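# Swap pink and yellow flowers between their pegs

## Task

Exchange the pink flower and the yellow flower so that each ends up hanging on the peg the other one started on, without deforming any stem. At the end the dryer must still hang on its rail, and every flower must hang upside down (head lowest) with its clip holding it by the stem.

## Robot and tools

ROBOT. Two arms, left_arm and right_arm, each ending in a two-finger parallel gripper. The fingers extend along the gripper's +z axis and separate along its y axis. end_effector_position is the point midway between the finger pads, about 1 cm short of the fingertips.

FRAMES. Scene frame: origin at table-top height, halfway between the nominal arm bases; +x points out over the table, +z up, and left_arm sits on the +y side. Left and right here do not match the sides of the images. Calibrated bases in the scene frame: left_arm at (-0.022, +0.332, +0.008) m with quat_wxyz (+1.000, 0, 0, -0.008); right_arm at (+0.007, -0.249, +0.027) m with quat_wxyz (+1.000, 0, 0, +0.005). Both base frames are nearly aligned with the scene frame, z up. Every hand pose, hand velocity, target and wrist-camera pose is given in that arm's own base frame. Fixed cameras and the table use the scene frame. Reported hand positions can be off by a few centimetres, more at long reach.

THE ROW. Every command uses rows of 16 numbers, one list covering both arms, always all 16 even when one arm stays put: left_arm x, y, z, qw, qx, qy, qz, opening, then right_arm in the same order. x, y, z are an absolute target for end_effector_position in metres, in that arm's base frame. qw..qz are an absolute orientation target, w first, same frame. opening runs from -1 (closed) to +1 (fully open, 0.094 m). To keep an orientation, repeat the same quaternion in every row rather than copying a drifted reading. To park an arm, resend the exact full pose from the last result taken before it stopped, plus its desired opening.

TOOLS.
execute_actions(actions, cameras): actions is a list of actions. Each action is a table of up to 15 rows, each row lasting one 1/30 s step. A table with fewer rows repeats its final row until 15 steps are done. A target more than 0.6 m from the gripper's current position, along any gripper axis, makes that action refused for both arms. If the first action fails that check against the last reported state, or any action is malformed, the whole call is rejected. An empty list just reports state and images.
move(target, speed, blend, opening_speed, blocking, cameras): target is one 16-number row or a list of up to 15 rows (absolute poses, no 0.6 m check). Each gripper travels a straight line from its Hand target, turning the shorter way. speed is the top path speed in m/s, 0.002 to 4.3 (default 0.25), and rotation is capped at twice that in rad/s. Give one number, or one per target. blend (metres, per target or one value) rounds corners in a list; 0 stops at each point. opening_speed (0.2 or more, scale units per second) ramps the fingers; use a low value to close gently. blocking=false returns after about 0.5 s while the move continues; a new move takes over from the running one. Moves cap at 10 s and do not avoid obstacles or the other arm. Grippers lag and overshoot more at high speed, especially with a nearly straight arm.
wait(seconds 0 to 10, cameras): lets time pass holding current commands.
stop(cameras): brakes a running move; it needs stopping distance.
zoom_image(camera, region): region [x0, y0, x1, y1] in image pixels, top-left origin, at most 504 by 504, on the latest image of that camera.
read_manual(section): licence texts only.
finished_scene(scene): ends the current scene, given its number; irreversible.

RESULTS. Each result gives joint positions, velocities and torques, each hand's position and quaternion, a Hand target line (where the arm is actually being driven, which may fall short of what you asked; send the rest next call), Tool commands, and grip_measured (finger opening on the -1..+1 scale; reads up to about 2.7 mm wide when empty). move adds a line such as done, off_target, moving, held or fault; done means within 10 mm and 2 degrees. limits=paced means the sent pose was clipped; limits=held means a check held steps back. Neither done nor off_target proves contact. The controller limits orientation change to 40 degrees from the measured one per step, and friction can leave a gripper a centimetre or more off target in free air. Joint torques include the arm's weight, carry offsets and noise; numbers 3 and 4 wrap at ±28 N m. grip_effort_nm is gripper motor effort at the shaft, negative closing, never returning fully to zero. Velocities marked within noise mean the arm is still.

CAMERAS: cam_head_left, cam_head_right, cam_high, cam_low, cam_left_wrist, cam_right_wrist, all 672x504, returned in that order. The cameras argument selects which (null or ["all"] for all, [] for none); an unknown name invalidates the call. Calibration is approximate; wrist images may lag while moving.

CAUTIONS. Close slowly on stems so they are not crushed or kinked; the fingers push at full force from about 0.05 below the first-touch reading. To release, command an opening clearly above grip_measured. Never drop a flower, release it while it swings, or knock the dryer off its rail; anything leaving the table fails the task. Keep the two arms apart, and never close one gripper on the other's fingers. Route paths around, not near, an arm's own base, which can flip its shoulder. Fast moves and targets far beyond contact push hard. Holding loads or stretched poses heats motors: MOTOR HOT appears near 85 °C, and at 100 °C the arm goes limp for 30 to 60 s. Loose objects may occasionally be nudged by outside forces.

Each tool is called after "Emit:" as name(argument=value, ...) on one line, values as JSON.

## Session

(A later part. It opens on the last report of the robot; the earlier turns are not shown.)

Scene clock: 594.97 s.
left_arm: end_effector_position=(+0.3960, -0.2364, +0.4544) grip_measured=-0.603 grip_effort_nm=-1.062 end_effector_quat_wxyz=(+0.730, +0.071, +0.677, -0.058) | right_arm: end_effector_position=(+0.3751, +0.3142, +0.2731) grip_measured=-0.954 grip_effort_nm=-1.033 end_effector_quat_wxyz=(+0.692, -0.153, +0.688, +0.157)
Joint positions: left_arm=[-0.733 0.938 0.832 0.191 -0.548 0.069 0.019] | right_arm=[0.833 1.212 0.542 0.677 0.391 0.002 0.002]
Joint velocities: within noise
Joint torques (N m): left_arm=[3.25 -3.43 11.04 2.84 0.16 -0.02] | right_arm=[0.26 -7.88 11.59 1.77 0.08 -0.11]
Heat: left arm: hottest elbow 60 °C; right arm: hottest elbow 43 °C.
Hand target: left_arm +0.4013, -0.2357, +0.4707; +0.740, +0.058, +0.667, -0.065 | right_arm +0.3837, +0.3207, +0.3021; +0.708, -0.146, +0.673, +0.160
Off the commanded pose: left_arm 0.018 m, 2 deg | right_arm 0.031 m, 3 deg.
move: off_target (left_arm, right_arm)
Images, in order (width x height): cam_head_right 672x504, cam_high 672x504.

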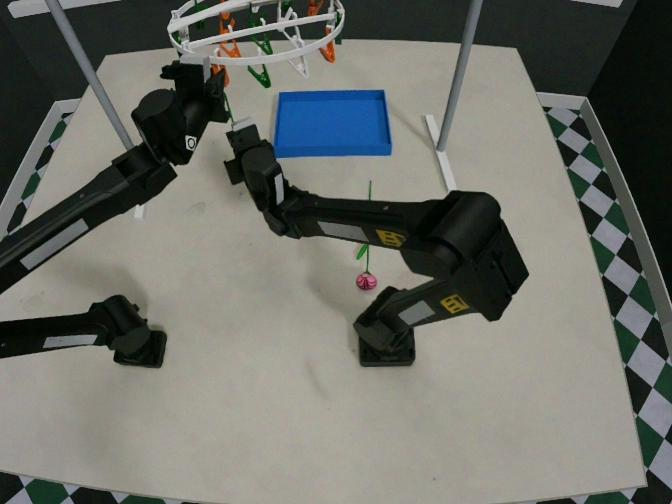

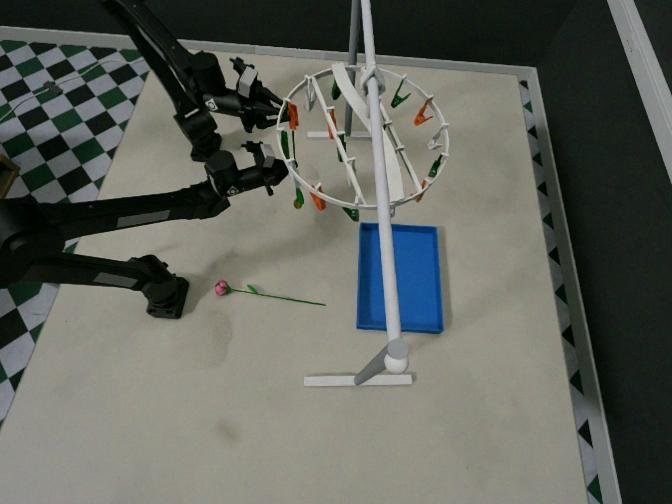

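Emit:
move(target=[0.402,-0.236,0.471,0.7402,0.0579,0.6667,-0.0648,-0.62,0.3853,0.3195,0.310,0.7077,-0.1464,0.6729,0.1596,-0.96], speed=0.03, cameras=["cam_high","cam_head_right","cam_left_wrist"])

Emit:
zoom_image(camera="cam_head_right", region=[205, 60, 237, 100])

Emit:
zoom_image(camera="cam_high", region=[280, 100, 304, 142])

Emit:
zoom_image(camera="cam_left_wrist", region=[300, 440, 380, 504])

Scene clock: 608.87 s.
left_arm: end_effector_position=(+0.3960, -0.2364, +0.4544) grip_measured=-0.603 grip_effort_nm=-1.067 end_effector_quat_wxyz=(+0.730, +0.071, +0.677, -0.058) | right_arm: end_effector_position=(+0.3741, +0.3136, +0.2794) grip_measured=-0.954 grip_effort_nm=-1.033 end_effector_quat_wxyz=(+0.691, -0.154, +0.689, +0.157)
Joint positions: left_arm=[-0.733 0.938 0.832 0.191 -0.548 0.069 0.019] | right_arm=[0.833 1.191 0.549 0.647 0.389 0.002 0.002]
Joint velocities: within noise
Joint torques (N m): left_arm=[3.31 -3.49 11.06 2.84 0.16 -0.02] | right_arm=[-0.15 -7.88 11.79 1.69 -0.06 -0.12]
Heat: left arm: hottest elbow 60 °C; right arm: hottest elbow 43 °C.
Hand target: left_arm +0.4013, -0.2357, +0.4707; +0.740, +0.058, +0.667, -0.065 | right_arm +0.3838, +0.3182, +0.3100; +0.708, -0.146, +0.673, +0.159
Off the commanded pose: left_arm 0.018 m, 2 deg | right_arm 0.033 m, 3 deg.
move: off_target (left_arm, right_arm)
camera_calibration:
cam_left_wrist: T_world_to_cam=[[-0.174185, -0.983997, -0.0375415, -0.146693], [-0.341919, 0.0961902, -0.934794, 0.621635], [0.923445, -0.149991, -0.353202, -0.150245], [0, 0, 0, 1]] pos_world=[0.32574, -0.226676, 0.522526]
Images, in order (width x height): cam_head_right 672x504, cam_high 672x504, cam_left_wrist 672x504.

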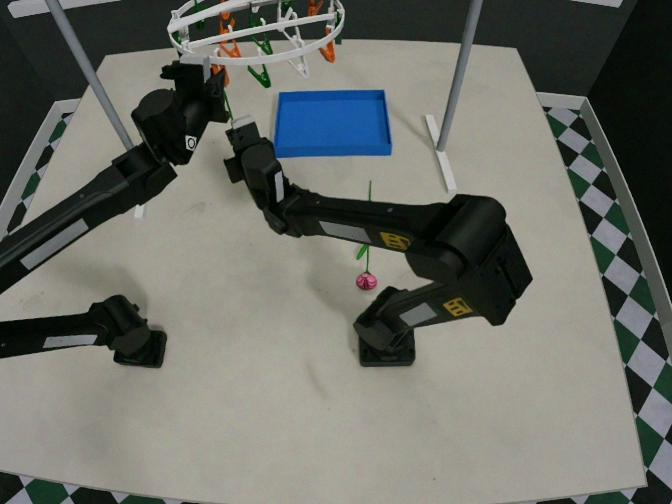

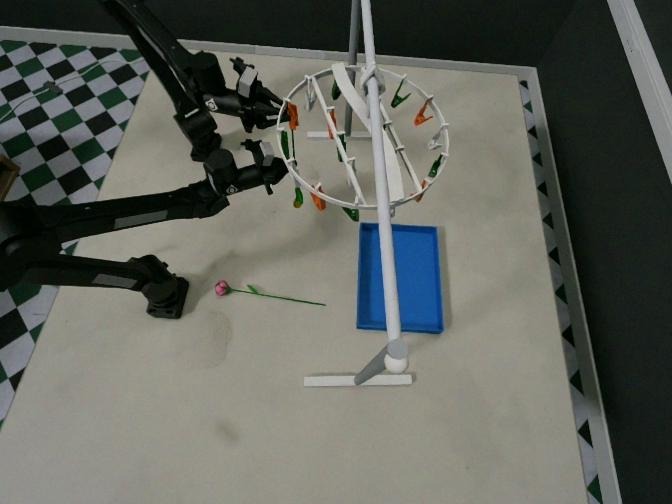

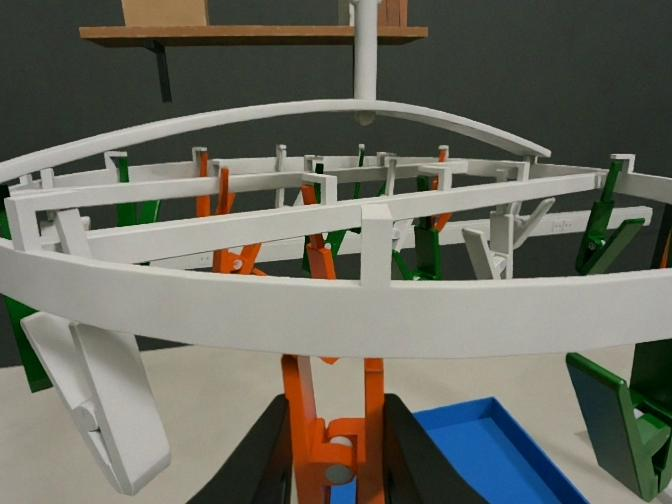

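Scaled by 12.600 from the camera's 672x504 image, which has a finer 960x720 frame.

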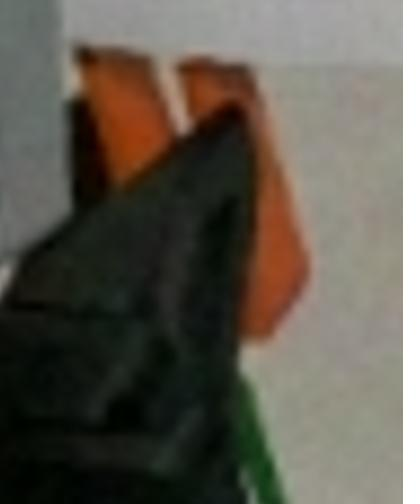

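Scaled by 12.000 from the camera's 672x504 image, which has a finer 960x720 frame.

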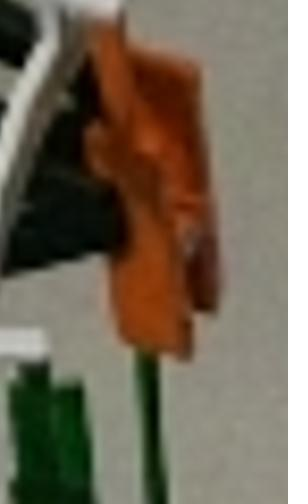

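Scaled by 6.300 from the camera's 672x504 image, which has a finer 960x720 frame.

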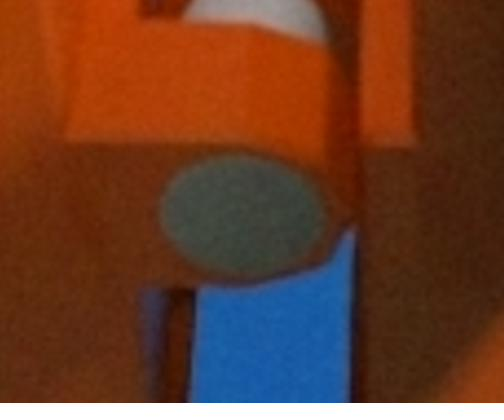

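Emit:
move(target=[0.402,-0.236,0.471,0.7402,0.0579,0.6667,-0.0648,-0.62,0.3870,0.3195,0.3205,0.7077,-0.1464,0.6729,0.1596,-0.96], speed=0.03, cameras=["cam_high","cam_head_right","cam_left_wrist"])

Emit:
zoom_image(camera="cam_head_right", region=[205, 60, 237, 100])

Emit:
zoom_image(camera="cam_high", region=[280, 100, 304, 142])

Emit:
zoom_image(camera="cam_left_wrist", region=[300, 440, 380, 504])

Scene clock: 613.03 s.
left_arm: end_effector_position=(+0.3960, -0.2364, +0.4544) grip_measured=-0.603 grip_effort_nm=-1.062 end_effector_quat_wxyz=(+0.730, +0.071, +0.677, -0.058) | right_arm: end_effector_position=(+0.3755, +0.3143, +0.2893) grip_measured=-0.954 grip_effort_nm=-1.033 end_effector_quat_wxyz=(+0.691, -0.154, +0.689, +0.157)
Joint positions: left_arm=[-0.733 0.938 0.832 0.191 -0.548 0.069 0.019] | right_arm=[0.83 1.174 0.568 0.61 0.386 0.002 0.002]
Joint velocities: within noise
Joint torques (N m): left_arm=[3.31 -3.49 11.04 2.85 0.16 -0.02] | right_arm=[-0.26 -7.77 12.08 1.77 -0.07 -0.11]
Heat: left arm: hottest elbow 60 °C; right arm: hottest elbow 45 °C.
Hand target: left_arm +0.4013, -0.2357, +0.4707; +0.740, +0.058, +0.667, -0.065 | right_arm +0.3855, +0.3182, +0.3205; +0.708, -0.146, +0.673, +0.159
Off the commanded pose: left_arm 0.018 m, 2 deg | right_arm 0.034 m, 3 deg.
move: off_target (left_arm, right_arm)
camera_calibration:
cam_left_wrist: T_world_to_cam=[[-0.174185, -0.983997, -0.0375415, -0.146693], [-0.341919, 0.0961902, -0.934794, 0.621635], [0.923445, -0.149991, -0.353202, -0.150245], [0, 0, 0, 1]] pos_world=[0.32574, -0.226676, 0.522526]
Images, in order (width x height): cam_head_right 672x504, cam_high 672x504, cam_left_wrist 672x504.

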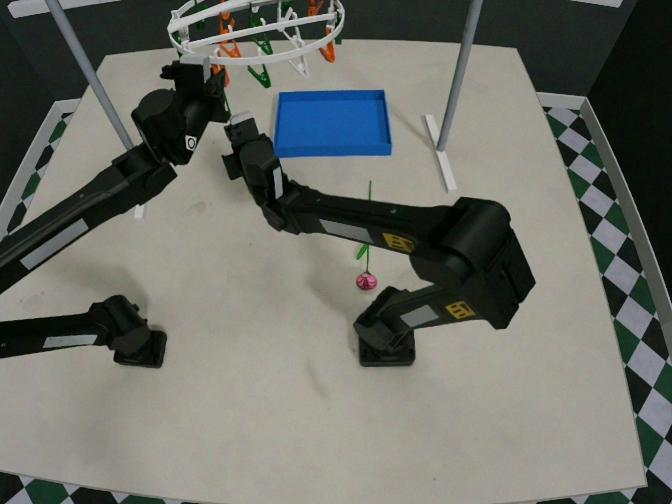

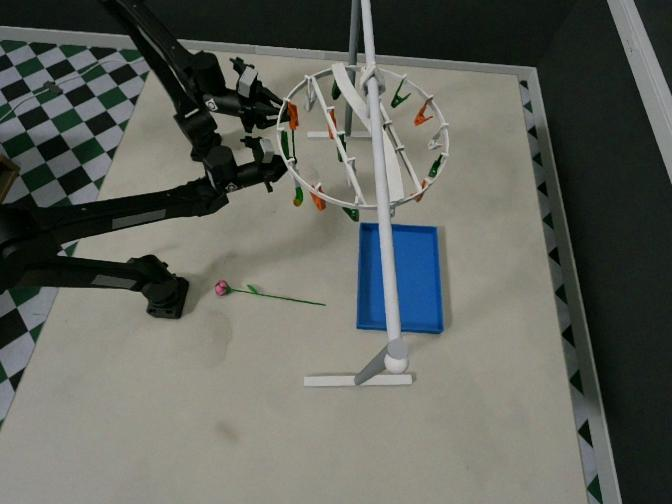

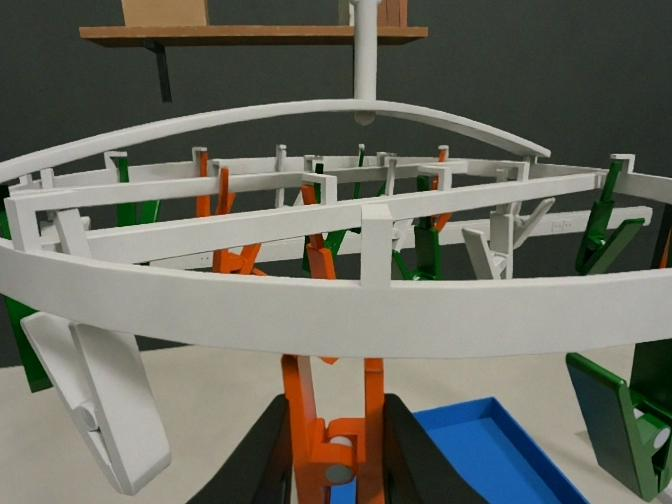

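Scaled by 12.600 from the camera's 672x504 image, which has a finer 960x720 frame.

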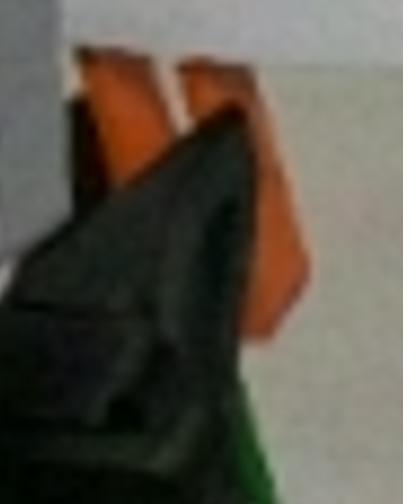

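Scaled by 12.000 from the camera's 672x504 image, which has a finer 960x720 frame.

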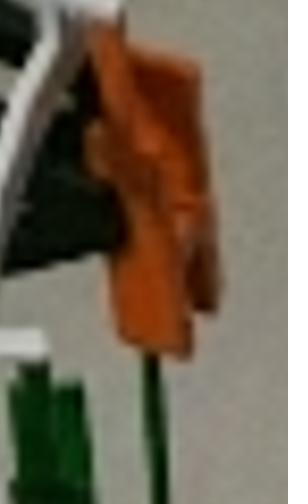

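Scaled by 6.300 from the camera's 672x504 image, which has a finer 960x720 frame.

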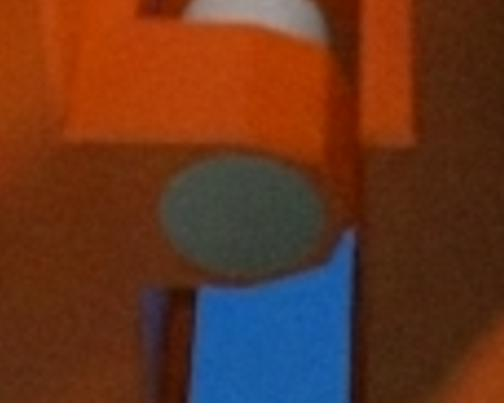

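Emit:
move(target=[0.402,-0.236,0.471,0.7402,0.0579,0.6667,-0.0648,-0.62,0.3870,0.3195,0.3275,0.7077,-0.1464,0.6729,0.1596,-0.96], speed=0.03, cameras=["cam_high","cam_head_right","cam_left_wrist"])

Emit:
zoom_image(camera="cam_head_right", region=[205, 60, 237, 100])

Emit:
zoom_image(camera="cam_high", region=[280, 100, 304, 142])

Emit:
zoom_image(camera="cam_left_wrist", region=[300, 440, 380, 504])

Scene clock: 616.40 s.
left_arm: end_effector_position=(+0.3960, -0.2364, +0.4544) grip_measured=-0.603 grip_effort_nm=-1.067 end_effector_quat_wxyz=(+0.730, +0.071, +0.677, -0.058) | right_arm: end_effector_position=(+0.3758, +0.3144, +0.2951) grip_measured=-0.954 grip_effort_nm=-1.028 end_effector_quat_wxyz=(+0.690, -0.154, +0.689, +0.157)
Joint positions: left_arm=[-0.733 0.938 0.832 0.191 -0.548 0.069 0.019] | right_arm=[0.83 1.161 0.578 0.585 0.386 0.002 0.002]
Joint velocities: within noise
Joint torques (N m): left_arm=[3.25 -3.49 11.06 2.84 0.16 -0.02] | right_arm=[-0.21 -7.77 12.26 1.66 -0.07 -0.1]
Heat: left arm: hottest elbow 60 °C; right arm: hottest elbow 45 °C.
Hand target: left_arm +0.4013, -0.2357, +0.4707; +0.740, +0.058, +0.667, -0.065 | right_arm +0.3854, +0.3180, +0.3274; +0.708, -0.146, +0.673, +0.159
Off the commanded pose: left_arm 0.018 m, 2 deg | right_arm 0.035 m, 3 deg.
move: off_target (left_arm, right_arm)
camera_calibration:
cam_left_wrist: T_world_to_cam=[[-0.174185, -0.983997, -0.0375415, -0.146693], [-0.341919, 0.0961902, -0.934794, 0.621635], [0.923445, -0.149991, -0.353202, -0.150245], [0, 0, 0, 1]] pos_world=[0.32574, -0.226676, 0.522526]
Images, in order (width x height): cam_head_right 672x504, cam_high 672x504, cam_left_wrist 672x504.

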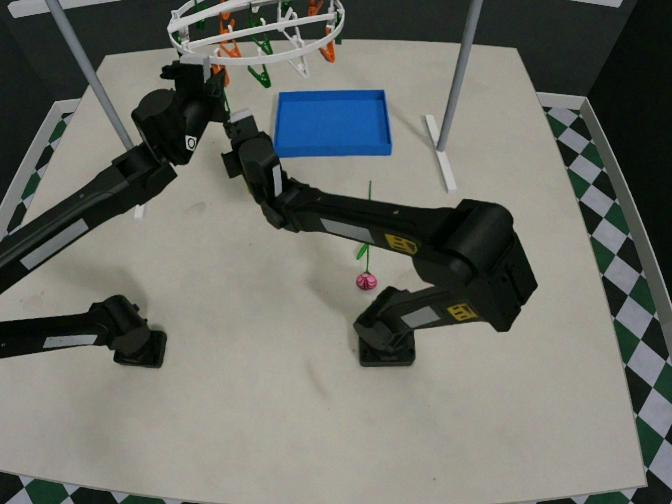

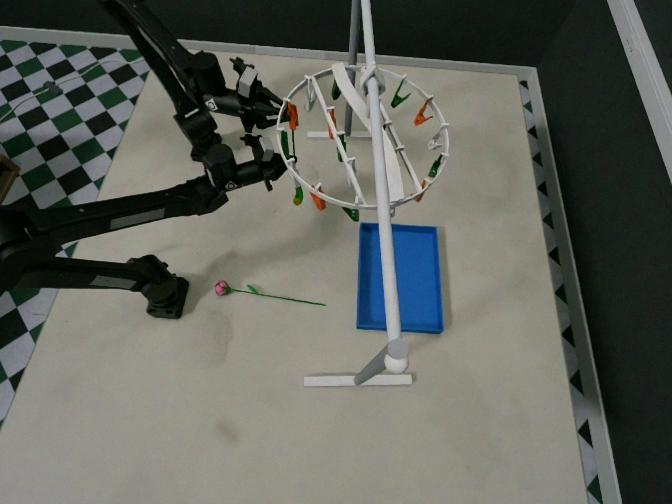

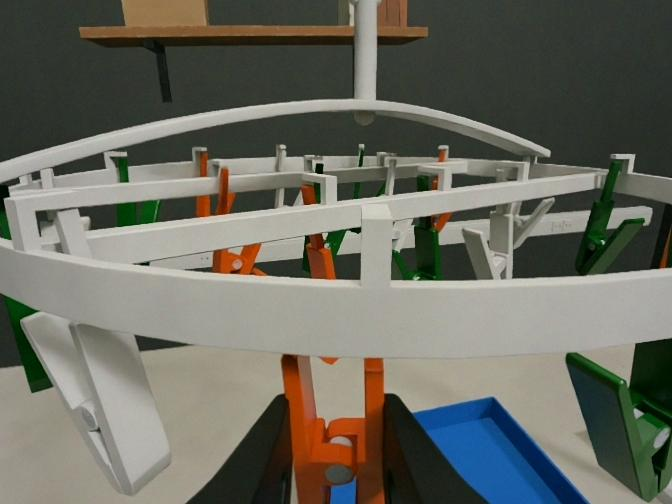

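Scaled by 12.600 from the camera's 672x504 image, which has a finer 960x720 frame.

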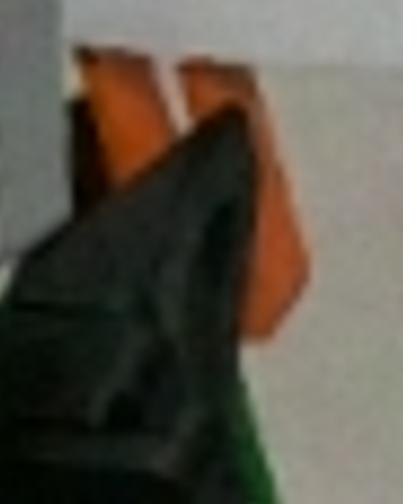

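Scaled by 12.000 from the camera's 672x504 image, which has a finer 960x720 frame.

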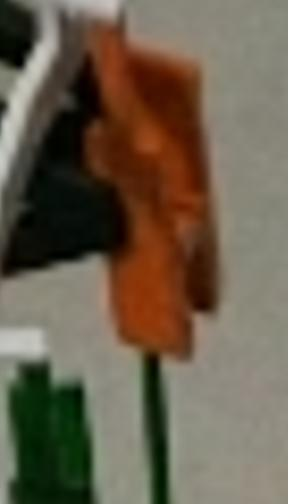

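Scaled by 6.300 from the camera's 672x504 image, which has a finer 960x720 frame.

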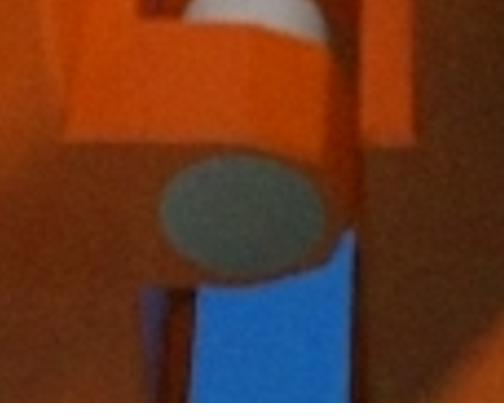

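Emit:
move(target=[0.402,-0.236,0.471,0.7402,0.0579,0.6667,-0.0648,-0.62,0.3870,0.3195,0.332,0.7077,-0.1464,0.6729,0.1596,-0.96], speed=0.02, cameras=["cam_high","cam_head_right","cam_left_wrist"])

Emit:
zoom_image(camera="cam_head_right", region=[205, 60, 237, 100])

Emit:
zoom_image(camera="cam_high", region=[280, 100, 304, 142])

Emit:
zoom_image(camera="cam_left_wrist", region=[300, 440, 380, 504])

Scene clock: 620.47 s.
left_arm: end_effector_position=(+0.3960, -0.2364, +0.4544) grip_measured=-0.603 grip_effort_nm=-1.067 end_effector_quat_wxyz=(+0.730, +0.071, +0.677, -0.058) | right_arm: end_effector_position=(+0.3760, +0.3146, +0.2986) grip_measured=-0.954 grip_effort_nm=-1.028 end_effector_quat_wxyz=(+0.690, -0.155, +0.690, +0.157)
Joint positions: left_arm=[-0.733 0.938 0.832 0.191 -0.548 0.069 0.019] | right_arm=[0.83 1.154 0.585 0.57 0.386 0.002 0.002]
Joint velocities: within noise
Joint torques (N m): left_arm=[3.31 -3.43 11.06 2.85 0.16 -0.02] | right_arm=[-0.15 -7.77 12.38 1.69 -0.05 -0.11]
Heat: left arm: hottest elbow 60 °C; right arm: hottest elbow 46 °C.
Hand target: left_arm +0.4013, -0.2357, +0.4707; +0.740, +0.058, +0.667, -0.065 | right_arm +0.3854, +0.3181, +0.3319; +0.708, -0.146, +0.673, +0.159
Off the commanded pose: left_arm 0.018 m, 2 deg | right_arm 0.036 m, 3 deg.
move: off_target (left_arm, right_arm)
camera_calibration:
cam_left_wrist: T_world_to_cam=[[-0.174185, -0.983997, -0.0375415, -0.146693], [-0.341919, 0.0961902, -0.934794, 0.621635], [0.923445, -0.149991, -0.353202, -0.150245], [0, 0, 0, 1]] pos_world=[0.32574, -0.226676, 0.522526]
Images, in order (width x height): cam_head_right 672x504, cam_high 672x504, cam_left_wrist 672x504.

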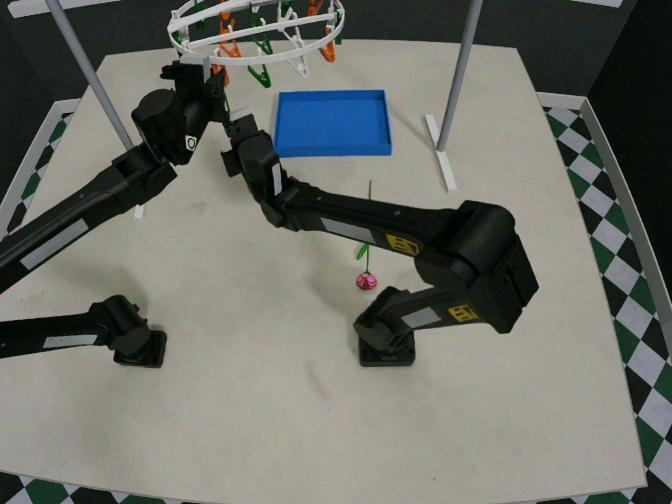

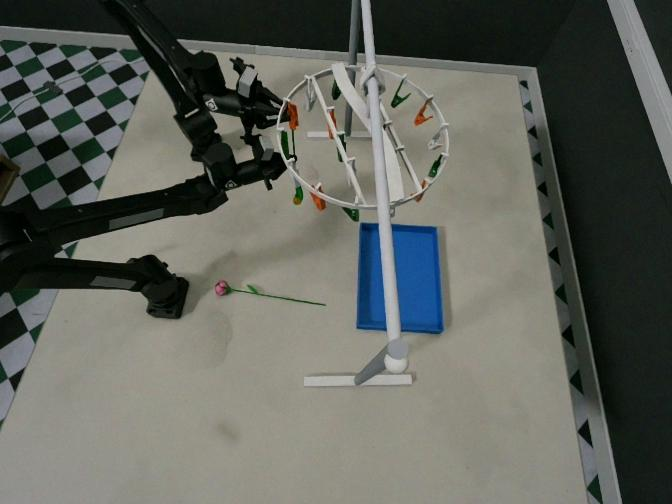

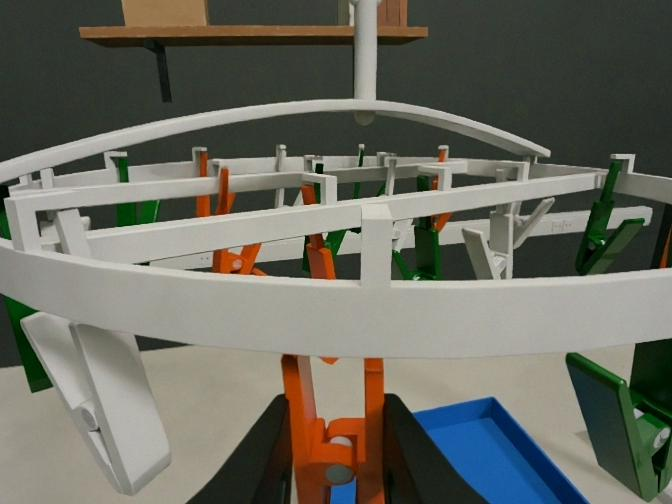

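Scaled by 12.600 from the camera's 672x504 image, which has a finer 960x720 frame.

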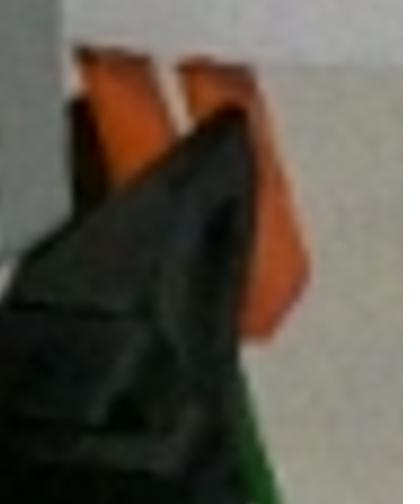

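Scaled by 12.000 from the camera's 672x504 image, which has a finer 960x720 frame.

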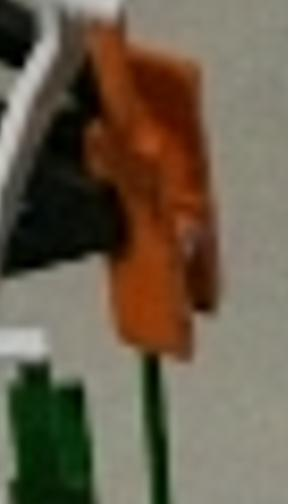

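Scaled by 6.300 from the camera's 672x504 image, which has a finer 960x720 frame.

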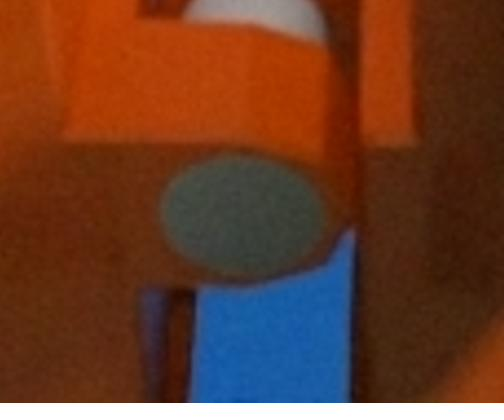

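Emit:
move(target=[0.402,-0.236,0.471,0.7402,0.0579,0.6667,-0.0648,-0.62,0.3890,0.3200,0.338,0.7077,-0.1464,0.6729,0.1596,-0.96], speed=0.02, cameras=["cam_high","cam_head_right","cam_left_wrist"])

Emit:
zoom_image(camera="cam_high", region=[280, 100, 304, 142])

Emit:
zoom_image(camera="cam_left_wrist", region=[300, 440, 380, 504])

Scene clock: 640.53 s.
left_arm: end_effector_position=(+0.3960, -0.2364, +0.4544) grip_measured=-0.603 grip_effort_nm=-1.067 end_effector_quat_wxyz=(+0.730, +0.071, +0.677, -0.058) | right_arm: end_effector_position=(+0.3779, +0.3151, +0.3044) grip_measured=-0.954 grip_effort_nm=-1.033 end_effector_quat_wxyz=(+0.690, -0.155, +0.690, +0.157)
Joint positions: left_arm=[-0.733 0.938 0.832 0.191 -0.548 0.069 0.019] | right_arm=[0.827 1.148 0.599 0.551 0.383 0.002 0.002]
Joint velocities: within noise
Joint torques (N m): left_arm=[3.19 -3.43 11.06 2.85 0.16 -0.01] | right_arm=[-0.26 -7.65 12.48 1.65 -0.09 -0.12]
Heat: left arm: hottest elbow 60 °C; right arm: hottest elbow 46 °C.
Hand target: left_arm +0.4013, -0.2357, +0.4707; +0.740, +0.058, +0.667, -0.065 | right_arm +0.3872, +0.3186, +0.3378; +0.708, -0.146, +0.673, +0.160
Off the commanded pose: left_arm 0.018 m, 2 deg | right_arm 0.036 m, 3 deg.
move: off_target (left_arm, right_arm)
camera_calibration:
cam_left_wrist: T_world_to_cam=[[-0.174185, -0.983997, -0.0375415, -0.146693], [-0.341919, 0.0961902, -0.934794, 0.621635], [0.923445, -0.149991, -0.353202, -0.150245], [0, 0, 0, 1]] pos_world=[0.32574, -0.226676, 0.522526]
Images, in order (width x height): cam_head_right 672x504, cam_high 672x504, cam_left_wrist 672x504.

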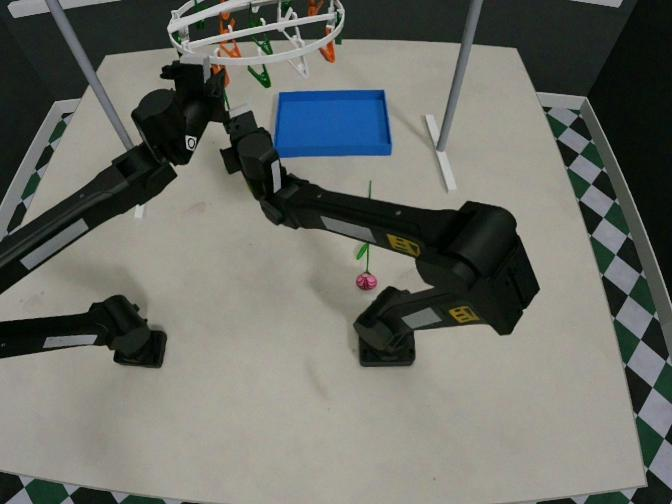

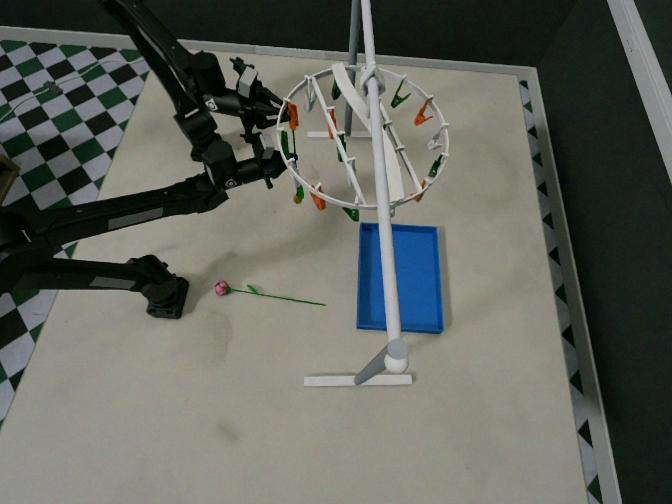

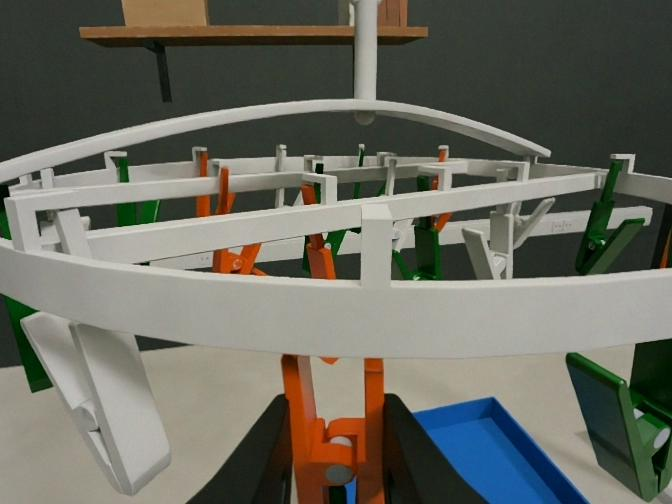

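Scaled by 12.000 from the camera's 672x504 image, which has a finer 960x720 frame.

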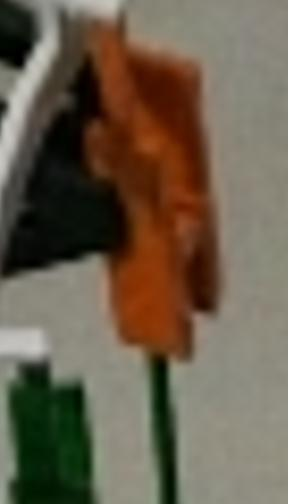

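Scaled by 6.300 from the camera's 672x504 image, which has a finer 960x720 frame.

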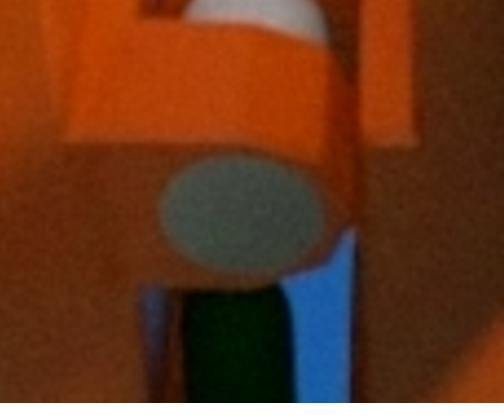

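Emit:
move(target=[0.402,-0.236,0.471,0.7402,0.0579,0.6667,-0.0648,-0.3,0.3890,0.3200,0.338,0.7077,-0.1464,0.6729,0.1596,-0.96], opening_speed=0.3, cameras=["cam_high","cam_head_right","cam_left_wrist"])

Emit:
zoom_image(camera="cam_high", region=[280, 100, 304, 142])

Emit:
zoom_image(camera="cam_left_wrist", region=[220, 330, 440, 504])

Scene clock: 644.97 s.
left_arm: end_effector_position=(+0.3961, -0.2365, +0.4543) grip_measured=-0.303 grip_effort_nm=0.046 end_effector_quat_wxyz=(+0.730, +0.071, +0.677, -0.058) | right_arm: end_effector_position=(+0.3776, +0.3150, +0.3049) grip_measured=-0.954 grip_effort_nm=-1.033 end_effector_quat_wxyz=(+0.690, -0.155, +0.689, +0.157)
Joint positions: left_arm=[-0.733 0.938 0.832 0.191 -0.548 0.069 0.033] | right_arm=[0.827 1.146 0.599 0.55 0.383 0.002 0.002]
Joint velocities: within noise
Joint torques (N m): left_arm=[3.25 -3.43 11.06 2.85 0.16 -0.02] | right_arm=[-0.09 -7.36 12.56 1.73 -0.06 -0.12]
Heat: left arm: hottest elbow 61 °C; right arm: hottest elbow 47 °C.
Hand target: left_arm +0.4014, -0.2358, +0.4706; +0.740, +0.058, +0.667, -0.065 | right_arm +0.3872, +0.3186, +0.3379; +0.708, -0.146, +0.673, +0.160
Off the commanded pose: left_arm 0.018 m, 2 deg | right_arm 0.035 m, 3 deg.
move: off_target (left_arm, right_arm)
camera_calibration:
cam_left_wrist: T_world_to_cam=[[-0.174176, -0.983992, -0.0377213, -0.146686], [-0.342189, 0.0964014, -0.934673, 0.621658], [0.923347, -0.14989, -0.353502, -0.150176], [0, 0, 0, 1]] pos_world=[0.32584, -0.226776, 0.522427]
Images, in order (width x height): cam_head_right 672x504, cam_high 672x504, cam_left_wrist 672x504.

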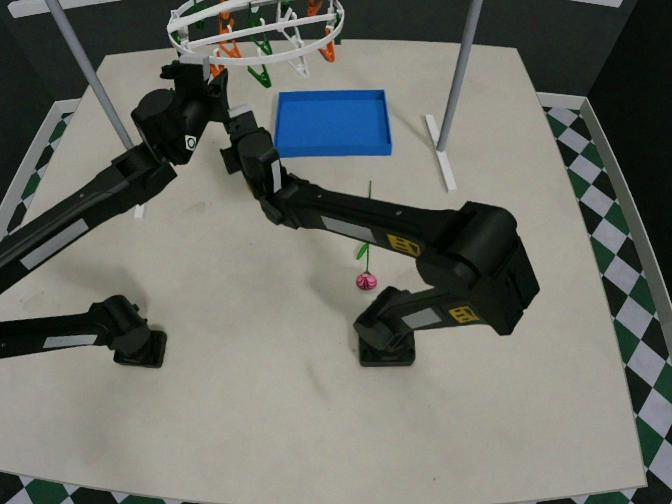

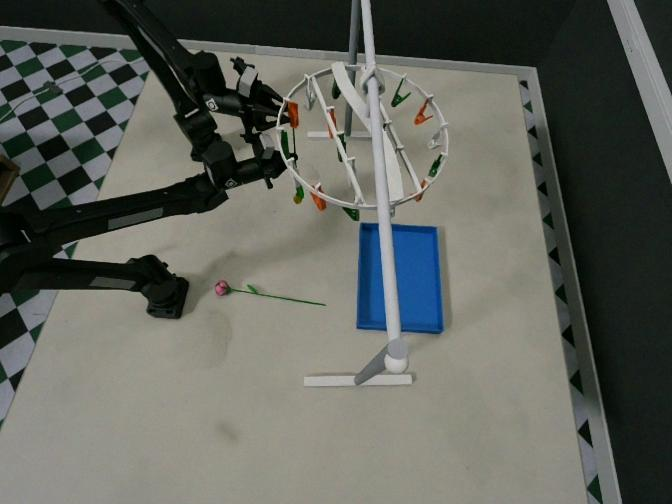

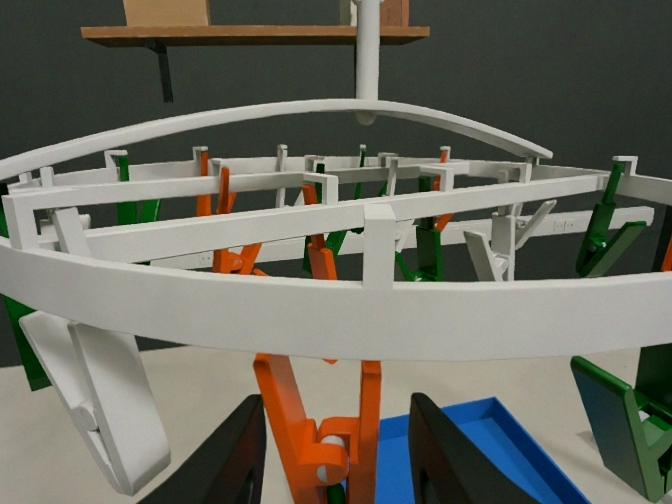

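Scaled by 12.000 from the camera's 672x504 image, which has a finer 960x720 frame.

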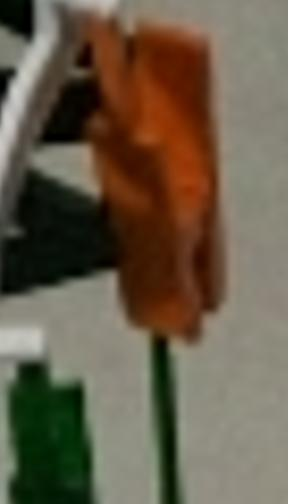

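Scaled by 2.291 from the camera's 672x504 image, which has a finer 960x720 frame.

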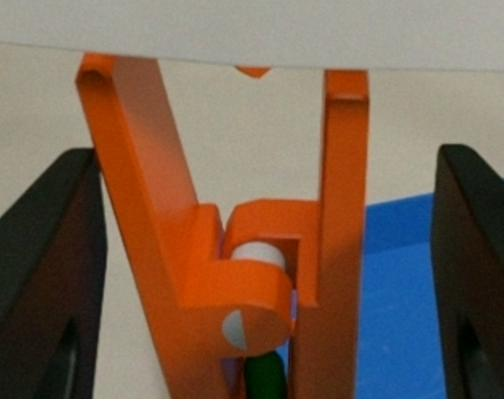

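Emit:
move(target=[0.402,-0.236,0.471,0.7402,0.0579,0.6667,-0.0648,0.1,0.3890,0.3200,0.338,0.7077,-0.1464,0.6729,0.1596,-0.2], opening_speed=0.3, cameras=["cam_high","cam_right_wrist","cam_left_wrist"])

Emit:
zoom_image(camera="cam_high", region=[270, 90, 320, 210])

Emit:
zoom_image(camera="cam_left_wrist", region=[220, 330, 440, 504])

Scene clock: 649.87 s.
left_arm: end_effector_position=(+0.3962, -0.2366, +0.4541) grip_measured=+0.098 grip_effort_nm=0.051 end_effector_quat_wxyz=(+0.730, +0.071, +0.677, -0.058) | right_arm: end_effector_position=(+0.3776, +0.3150, +0.3049) grip_measured=-0.202 grip_effort_nm=0.076 end_effector_quat_wxyz=(+0.690, -0.155, +0.689, +0.157)
Joint positions: left_arm=[-0.733 0.939 0.832 0.191 -0.548 0.069 0.052] | right_arm=[0.827 1.146 0.599 0.55 0.383 0.002 0.037]
Joint velocities: within noise
Joint torques (N m): left_arm=[3.25 -3.55 11.04 2.85 0.16 -0.02] | right_arm=[-0.09 -7.47 12.56 1.72 -0.06 -0.13]
Heat: left arm: hottest elbow 61 °C; right arm: hottest elbow 48 °C.
Hand target: left_arm +0.4014, -0.2357, +0.4706; +0.740, +0.058, +0.667, -0.065 | right_arm +0.3872, +0.3186, +0.3378; +0.708, -0.146, +0.673, +0.160
Off the commanded pose: left_arm 0.018 m, 2 deg | right_arm 0.035 m, 3 deg.
move: off_target (left_arm, right_arm)
camera_calibration:
cam_left_wrist: T_world_to_cam=[[-0.174194, -0.983979, -0.0379766, -0.146632], [-0.342444, 0.0966918, -0.93455, 0.6216], [0.923249, -0.149788, -0.3538, -0.150143], [0, 0, 0, 1]] pos_world=[0.32594, -0.226876, 0.522227]
cam_right_wrist: T_world_to_cam=[[0.435008, -0.900406, 0.00607982, 0.116424], [-0.370481, -0.185134, -0.910203, 0.516897], [0.820678, 0.393693, -0.414118, -0.220783], [0, 0, 0, 1]] pos_world=[0.322047, 0.287445, 0.378343]
Images, in order (width x height): cam_high 672x504, cam_left_wrist 672x504, cam_right_wrist 672x504.

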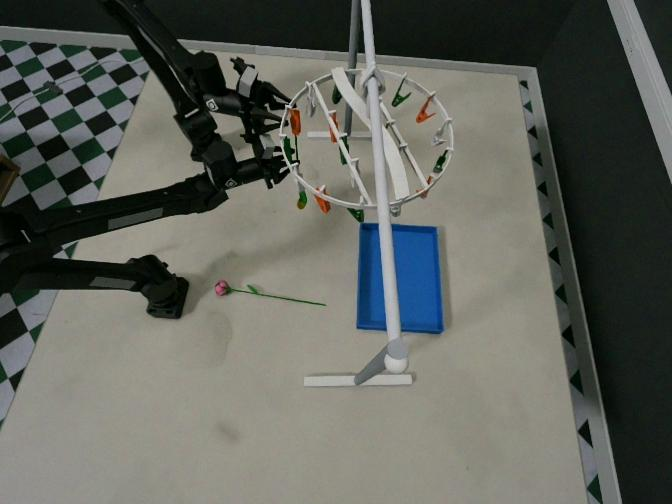

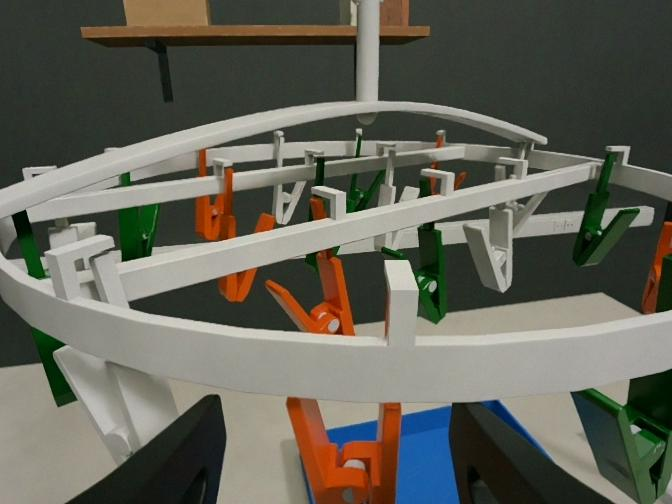

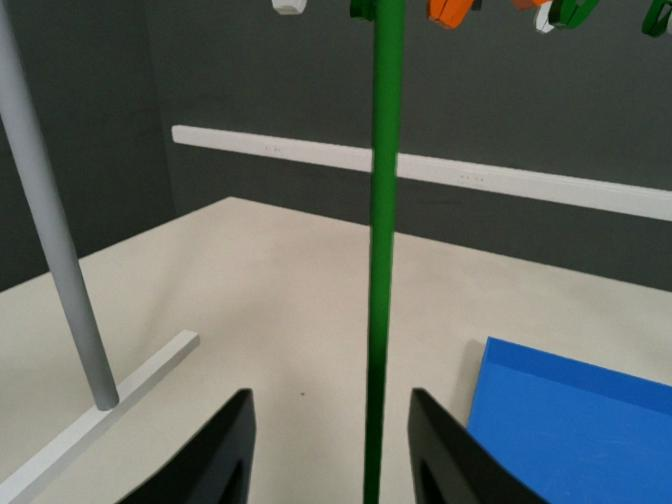

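Scaled by 4.200 from the camera's 672x504 image, which has a finer 960x720 frame.

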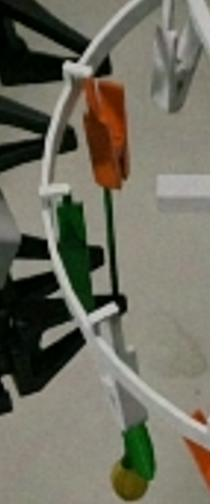

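Scaled by 2.291 from the camera's 672x504 image, which has a finer 960x720 frame.

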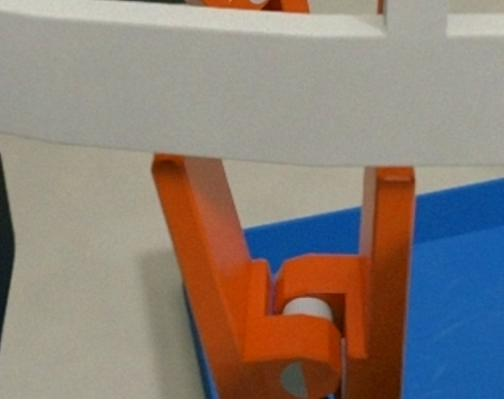

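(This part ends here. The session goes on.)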